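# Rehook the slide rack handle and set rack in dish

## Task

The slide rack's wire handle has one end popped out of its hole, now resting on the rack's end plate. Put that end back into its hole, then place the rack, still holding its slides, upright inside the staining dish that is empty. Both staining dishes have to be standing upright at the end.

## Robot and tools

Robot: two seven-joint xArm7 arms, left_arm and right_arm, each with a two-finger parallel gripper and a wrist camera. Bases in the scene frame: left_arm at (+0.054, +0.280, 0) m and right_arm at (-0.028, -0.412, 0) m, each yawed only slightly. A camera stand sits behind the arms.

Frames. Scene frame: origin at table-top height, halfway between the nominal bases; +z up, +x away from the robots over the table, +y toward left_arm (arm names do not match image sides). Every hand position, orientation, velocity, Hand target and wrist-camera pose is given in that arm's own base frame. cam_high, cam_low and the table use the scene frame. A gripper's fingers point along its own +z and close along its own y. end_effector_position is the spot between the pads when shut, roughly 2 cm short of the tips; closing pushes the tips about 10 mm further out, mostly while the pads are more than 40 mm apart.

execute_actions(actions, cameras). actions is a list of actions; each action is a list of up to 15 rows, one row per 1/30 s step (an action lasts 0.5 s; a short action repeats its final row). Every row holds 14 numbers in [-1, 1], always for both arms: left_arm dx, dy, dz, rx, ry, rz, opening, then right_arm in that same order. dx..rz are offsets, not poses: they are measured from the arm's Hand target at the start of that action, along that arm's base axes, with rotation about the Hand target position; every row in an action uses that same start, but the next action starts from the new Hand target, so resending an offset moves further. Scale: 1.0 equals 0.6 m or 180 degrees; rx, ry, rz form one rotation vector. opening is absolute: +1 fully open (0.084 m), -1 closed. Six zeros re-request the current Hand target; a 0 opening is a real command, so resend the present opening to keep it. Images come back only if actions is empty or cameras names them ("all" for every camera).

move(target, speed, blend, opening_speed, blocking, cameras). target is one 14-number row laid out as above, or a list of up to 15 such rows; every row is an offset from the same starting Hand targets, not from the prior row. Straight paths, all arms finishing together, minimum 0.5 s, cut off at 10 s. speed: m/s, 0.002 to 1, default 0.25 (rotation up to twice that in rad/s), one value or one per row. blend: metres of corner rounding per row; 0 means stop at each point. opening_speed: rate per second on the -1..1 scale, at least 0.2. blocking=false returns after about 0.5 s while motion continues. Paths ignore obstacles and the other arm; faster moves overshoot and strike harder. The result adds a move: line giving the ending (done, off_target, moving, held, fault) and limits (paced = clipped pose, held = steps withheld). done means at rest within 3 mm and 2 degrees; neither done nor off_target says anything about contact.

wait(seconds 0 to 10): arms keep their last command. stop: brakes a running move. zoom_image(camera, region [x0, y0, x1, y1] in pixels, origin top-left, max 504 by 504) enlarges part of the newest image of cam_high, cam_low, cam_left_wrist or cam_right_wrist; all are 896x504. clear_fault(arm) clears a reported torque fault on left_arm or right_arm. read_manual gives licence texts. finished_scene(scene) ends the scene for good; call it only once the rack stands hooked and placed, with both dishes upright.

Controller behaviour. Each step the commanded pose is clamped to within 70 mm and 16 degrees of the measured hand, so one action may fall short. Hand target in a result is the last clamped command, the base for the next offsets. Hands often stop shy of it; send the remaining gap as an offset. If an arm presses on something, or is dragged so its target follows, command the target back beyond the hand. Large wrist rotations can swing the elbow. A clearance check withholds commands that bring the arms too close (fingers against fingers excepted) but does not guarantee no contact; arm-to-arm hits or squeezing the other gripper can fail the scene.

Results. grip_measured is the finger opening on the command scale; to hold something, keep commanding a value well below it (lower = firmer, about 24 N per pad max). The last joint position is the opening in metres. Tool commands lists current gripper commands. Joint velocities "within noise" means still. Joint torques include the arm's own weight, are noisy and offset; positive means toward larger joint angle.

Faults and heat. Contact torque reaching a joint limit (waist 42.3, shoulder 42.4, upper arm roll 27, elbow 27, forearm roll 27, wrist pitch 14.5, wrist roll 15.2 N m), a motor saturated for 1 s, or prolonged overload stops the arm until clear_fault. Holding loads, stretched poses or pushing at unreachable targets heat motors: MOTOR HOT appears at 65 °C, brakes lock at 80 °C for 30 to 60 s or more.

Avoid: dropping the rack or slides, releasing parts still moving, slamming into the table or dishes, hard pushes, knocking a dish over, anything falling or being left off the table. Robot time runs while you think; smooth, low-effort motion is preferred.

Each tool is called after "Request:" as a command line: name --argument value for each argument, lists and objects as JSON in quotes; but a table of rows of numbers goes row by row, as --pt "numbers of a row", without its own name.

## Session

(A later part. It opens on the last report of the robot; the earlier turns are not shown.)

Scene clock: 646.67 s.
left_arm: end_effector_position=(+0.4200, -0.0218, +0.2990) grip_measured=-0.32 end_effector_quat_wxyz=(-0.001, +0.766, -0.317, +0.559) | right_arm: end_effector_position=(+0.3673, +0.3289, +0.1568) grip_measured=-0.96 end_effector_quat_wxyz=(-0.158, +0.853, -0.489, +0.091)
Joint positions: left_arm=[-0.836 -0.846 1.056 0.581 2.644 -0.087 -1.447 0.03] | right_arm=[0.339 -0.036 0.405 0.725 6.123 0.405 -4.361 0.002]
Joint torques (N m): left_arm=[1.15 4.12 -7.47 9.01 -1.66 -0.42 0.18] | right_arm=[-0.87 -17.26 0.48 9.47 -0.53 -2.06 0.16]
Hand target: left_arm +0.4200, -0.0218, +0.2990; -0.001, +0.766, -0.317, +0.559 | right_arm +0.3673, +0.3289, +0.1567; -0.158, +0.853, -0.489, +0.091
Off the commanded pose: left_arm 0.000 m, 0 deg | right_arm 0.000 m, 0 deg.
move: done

Request:
move --pt "0 0 0 0 0 0 -0.3 -0.01789 -0.01045 -0.00027 0.01962 -0.03358 0 -1" --pt "0 0 0 0 0 0 -0.3 -0.03552 -0.02075 -0.00405 0.03924 -0.06715 0 -1" --pt "0 0 0 0 0 0 -0.3 -0.0526 -0.03073 -0.01028 0.05886 -0.10073 0 -1" --pt "0 0 0 0 0 0 -0.3 -0.06778 -0.0396 -0.01821 0.07708 -0.13191 0 -1" --speed 0.08 --blend '[0.002, 0.002, 0.002, 0]' --cameras '["cam_high", "cam_low", "cam_right_wrist"]'

Request:
zoom_image --camera "cam_high" --region '[390, 190, 460, 270]'

Request:
zoom_image --camera "cam_low" --region '[380, 150, 480, 250]'

Scene clock: 662.63 s.
left_arm: end_effector_position=(+0.4200, -0.0218, +0.2990) grip_measured=-0.32 end_effector_quat_wxyz=(-0.001, +0.766, -0.317, +0.559) | right_arm: end_effector_position=(+0.3266, +0.3051, +0.1458) grip_measured=-0.96 end_effector_quat_wxyz=(-0.356, +0.791, -0.454, +0.204)
Joint positions: left_arm=[-0.836 -0.846 1.056 0.581 2.644 -0.087 -1.447 0.03] | right_arm=[-0.641 -0.531 1.348 0.276 5.785 -0.514 -3.787 0.002]
Joint torques (N m): left_arm=[1.25 4.11 -7.7 8.93 -1.65 -0.56 0.25] | right_arm=[-0.9 2.25 -5.51 6.83 1 -2.33 0.16]
Hand target: left_arm +0.4200, -0.0218, +0.2990; -0.001, +0.766, -0.317, +0.559 | right_arm +0.3266, +0.3051, +0.1458; -0.356, +0.791, -0.454, +0.204
Off the commanded pose: left_arm 0.000 m, 0 deg | right_arm 0.000 m, 0 deg.
move: done
camera_calibration:
cam_right_wrist: T_world_to_cam=[[-0.562134, -0.343239, -0.752457, 0.430203], [-0.477988, 0.877308, -0.0431023, -0.0289877], [0.674931, 0.335437, -0.657229, -0.0986499], [0, 0, 0, 1]] pos_world=[0.294558, 0.206184, 0.257625]
Images, in order (width x height): cam_high 896x504, cam_low 896x504, cam_right_wrist 896x504.

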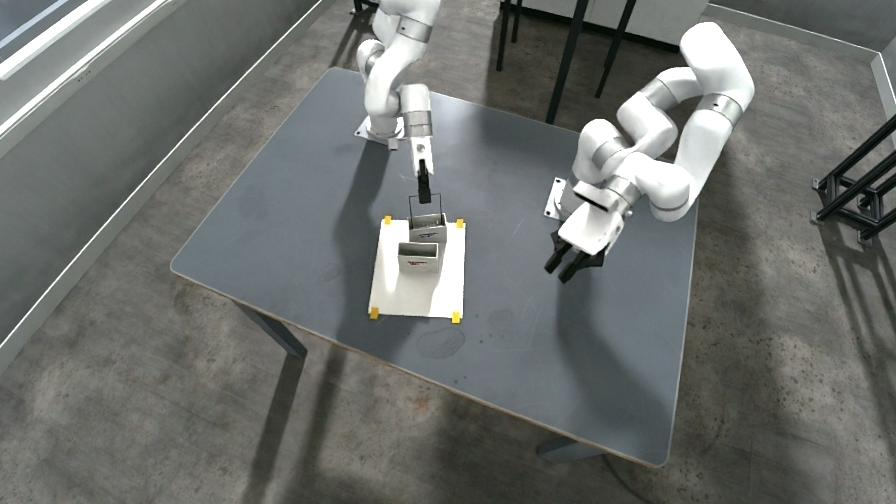

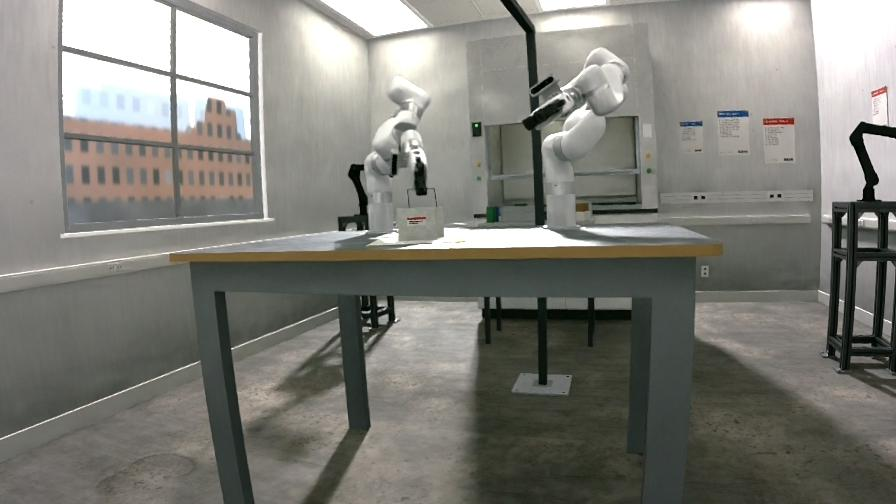

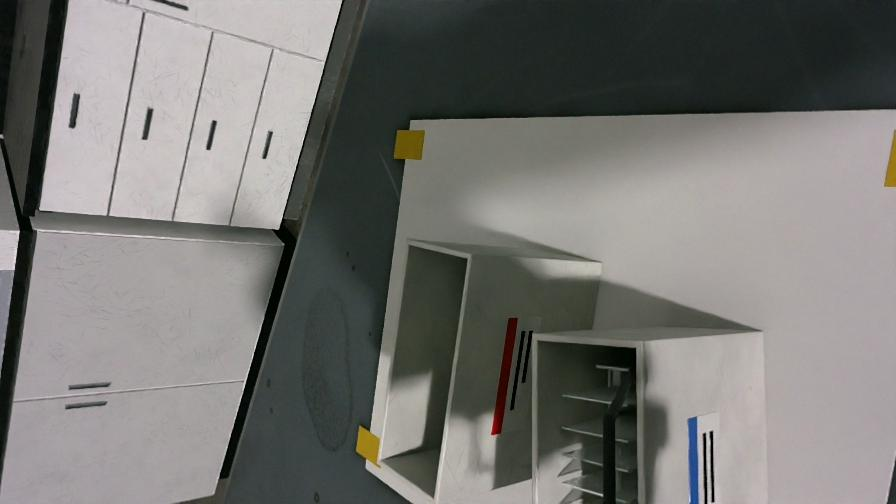

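Scaled by 6.300 from the camera's 896x504 image, which has a finer 1280x720 frame.

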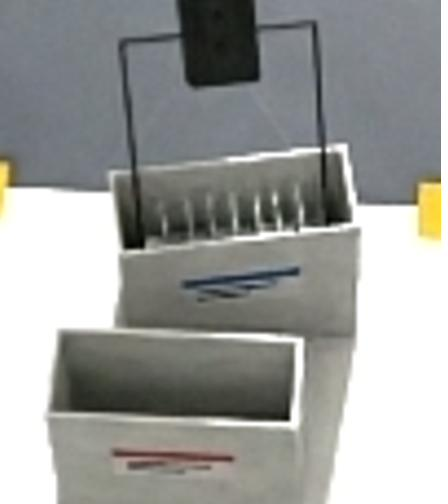

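Scaled by 5.040 from the camera's 896x504 image, which has a finer 1280x720 frame.

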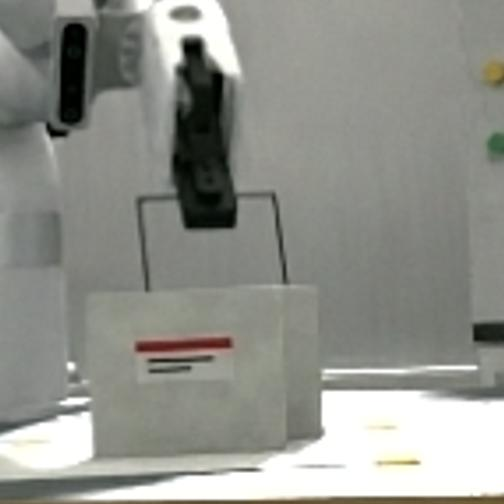

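Request:
move --pt "0 0 0 0 0 0 -0.3 0 0 0 0 0 0 -0.3" --pt "0 0 0 0 0 0 -0.3 -0.0377 -0.022 0.0387 0 0 0 -0.3" --pt "0 0 0 0 0 0 -0.3 -0.0377 -0.022 0.2 0 0 0 -0.3" --speed '[0.05, 0.06, 0.15]' --blend '[0, 0.005, 0]' --opening_speed 0.5 --cameras '["cam_high", "cam_low", "cam_right_wrist"]'

Request:
zoom_image --camera "cam_high" --region '[390, 190, 460, 270]'

Request:
zoom_image --camera "cam_low" --region '[380, 150, 480, 250]'

Scene clock: 677.73 s.
left_arm: end_effector_position=(+0.4200, -0.0218, +0.2990) grip_measured=-0.32 end_effector_quat_wxyz=(-0.001, +0.766, -0.317, +0.559) | right_arm: end_effector_position=(+0.3040, +0.2919, +0.2658) grip_measured=-0.32 end_effector_quat_wxyz=(-0.356, +0.791, -0.454, +0.204)
Joint positions: left_arm=[-0.836 -0.846 1.056 0.581 2.644 -0.087 -1.447 0.03] | right_arm=[0.674 -0.623 0.04 0.326 5.477 0.163 -3.777 0.03]
Joint torques (N m): left_arm=[1.48 4.09 -7.57 8.98 -1.85 -0.52 0.2] | right_arm=[0.14 -6.78 -1.03 12.26 0.66 -1.57 -0.39]
Hand target: left_arm +0.4200, -0.0218, +0.2990; -0.001, +0.766, -0.317, +0.559 | right_arm +0.3040, +0.2919, +0.2658; -0.356, +0.791, -0.454, +0.204
Off the commanded pose: left_arm 0.000 m, 0 deg | right_arm 0.000 m, 0 deg.
move: done
camera_calibration:
cam_right_wrist: T_world_to_cam=[[-0.562122, -0.343316, -0.752431, 0.503265], [-0.477971, 0.877312, -0.0432165, -0.0229996], [0.674954, 0.335348, -0.657251, -0.0000814784], [0, 0, 0, 1]] pos_world=[0.271958, 0.192984, 0.377625]
Images, in order (width x height): cam_high 896x504, cam_low 896x504, cam_right_wrist 896x504.

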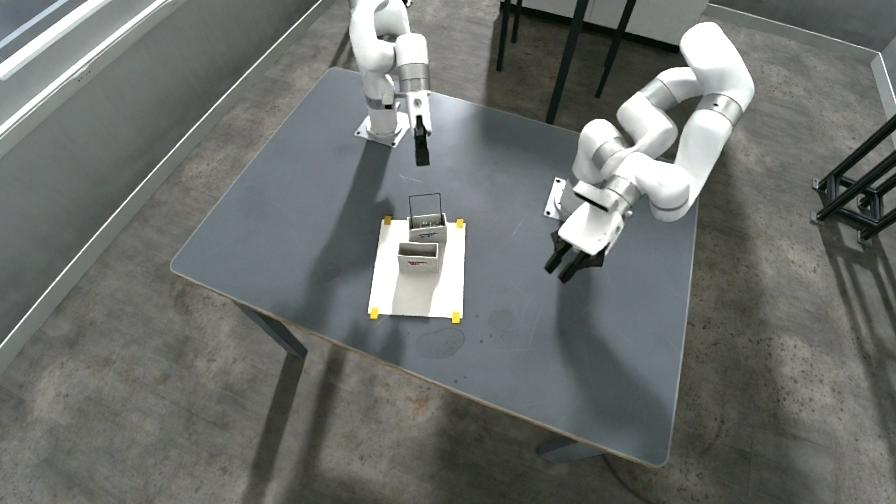

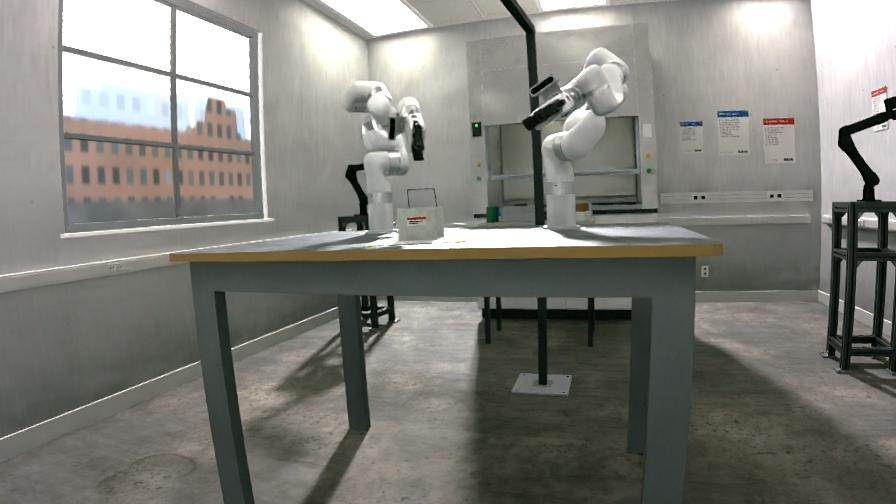

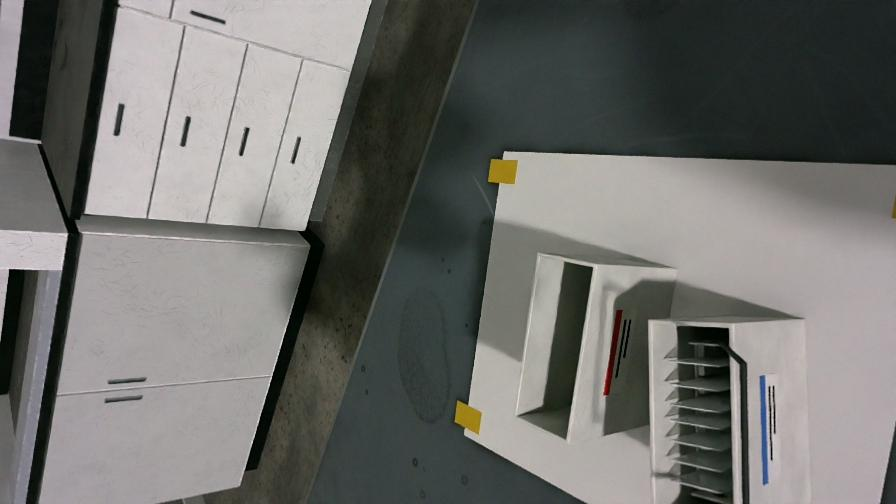

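Scaled by 6.300 from the camera's 896x504 image, which has a finer 1280x720 frame.

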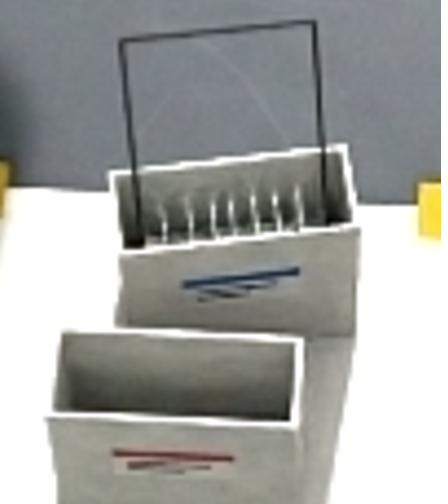

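Scaled by 5.040 from the camera's 896x504 image, which has a finer 1280x720 frame.

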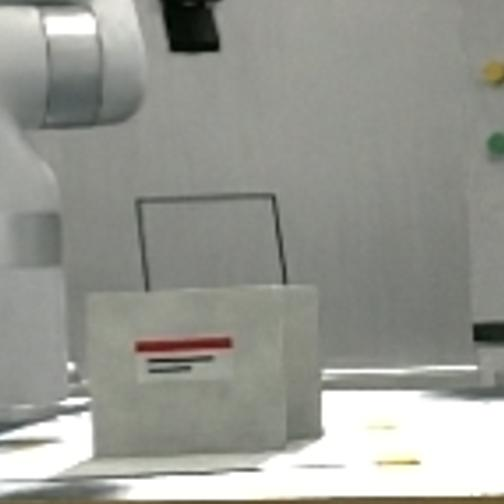

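Request:
finished_scene --scene 2

The scene is finished: the task was done.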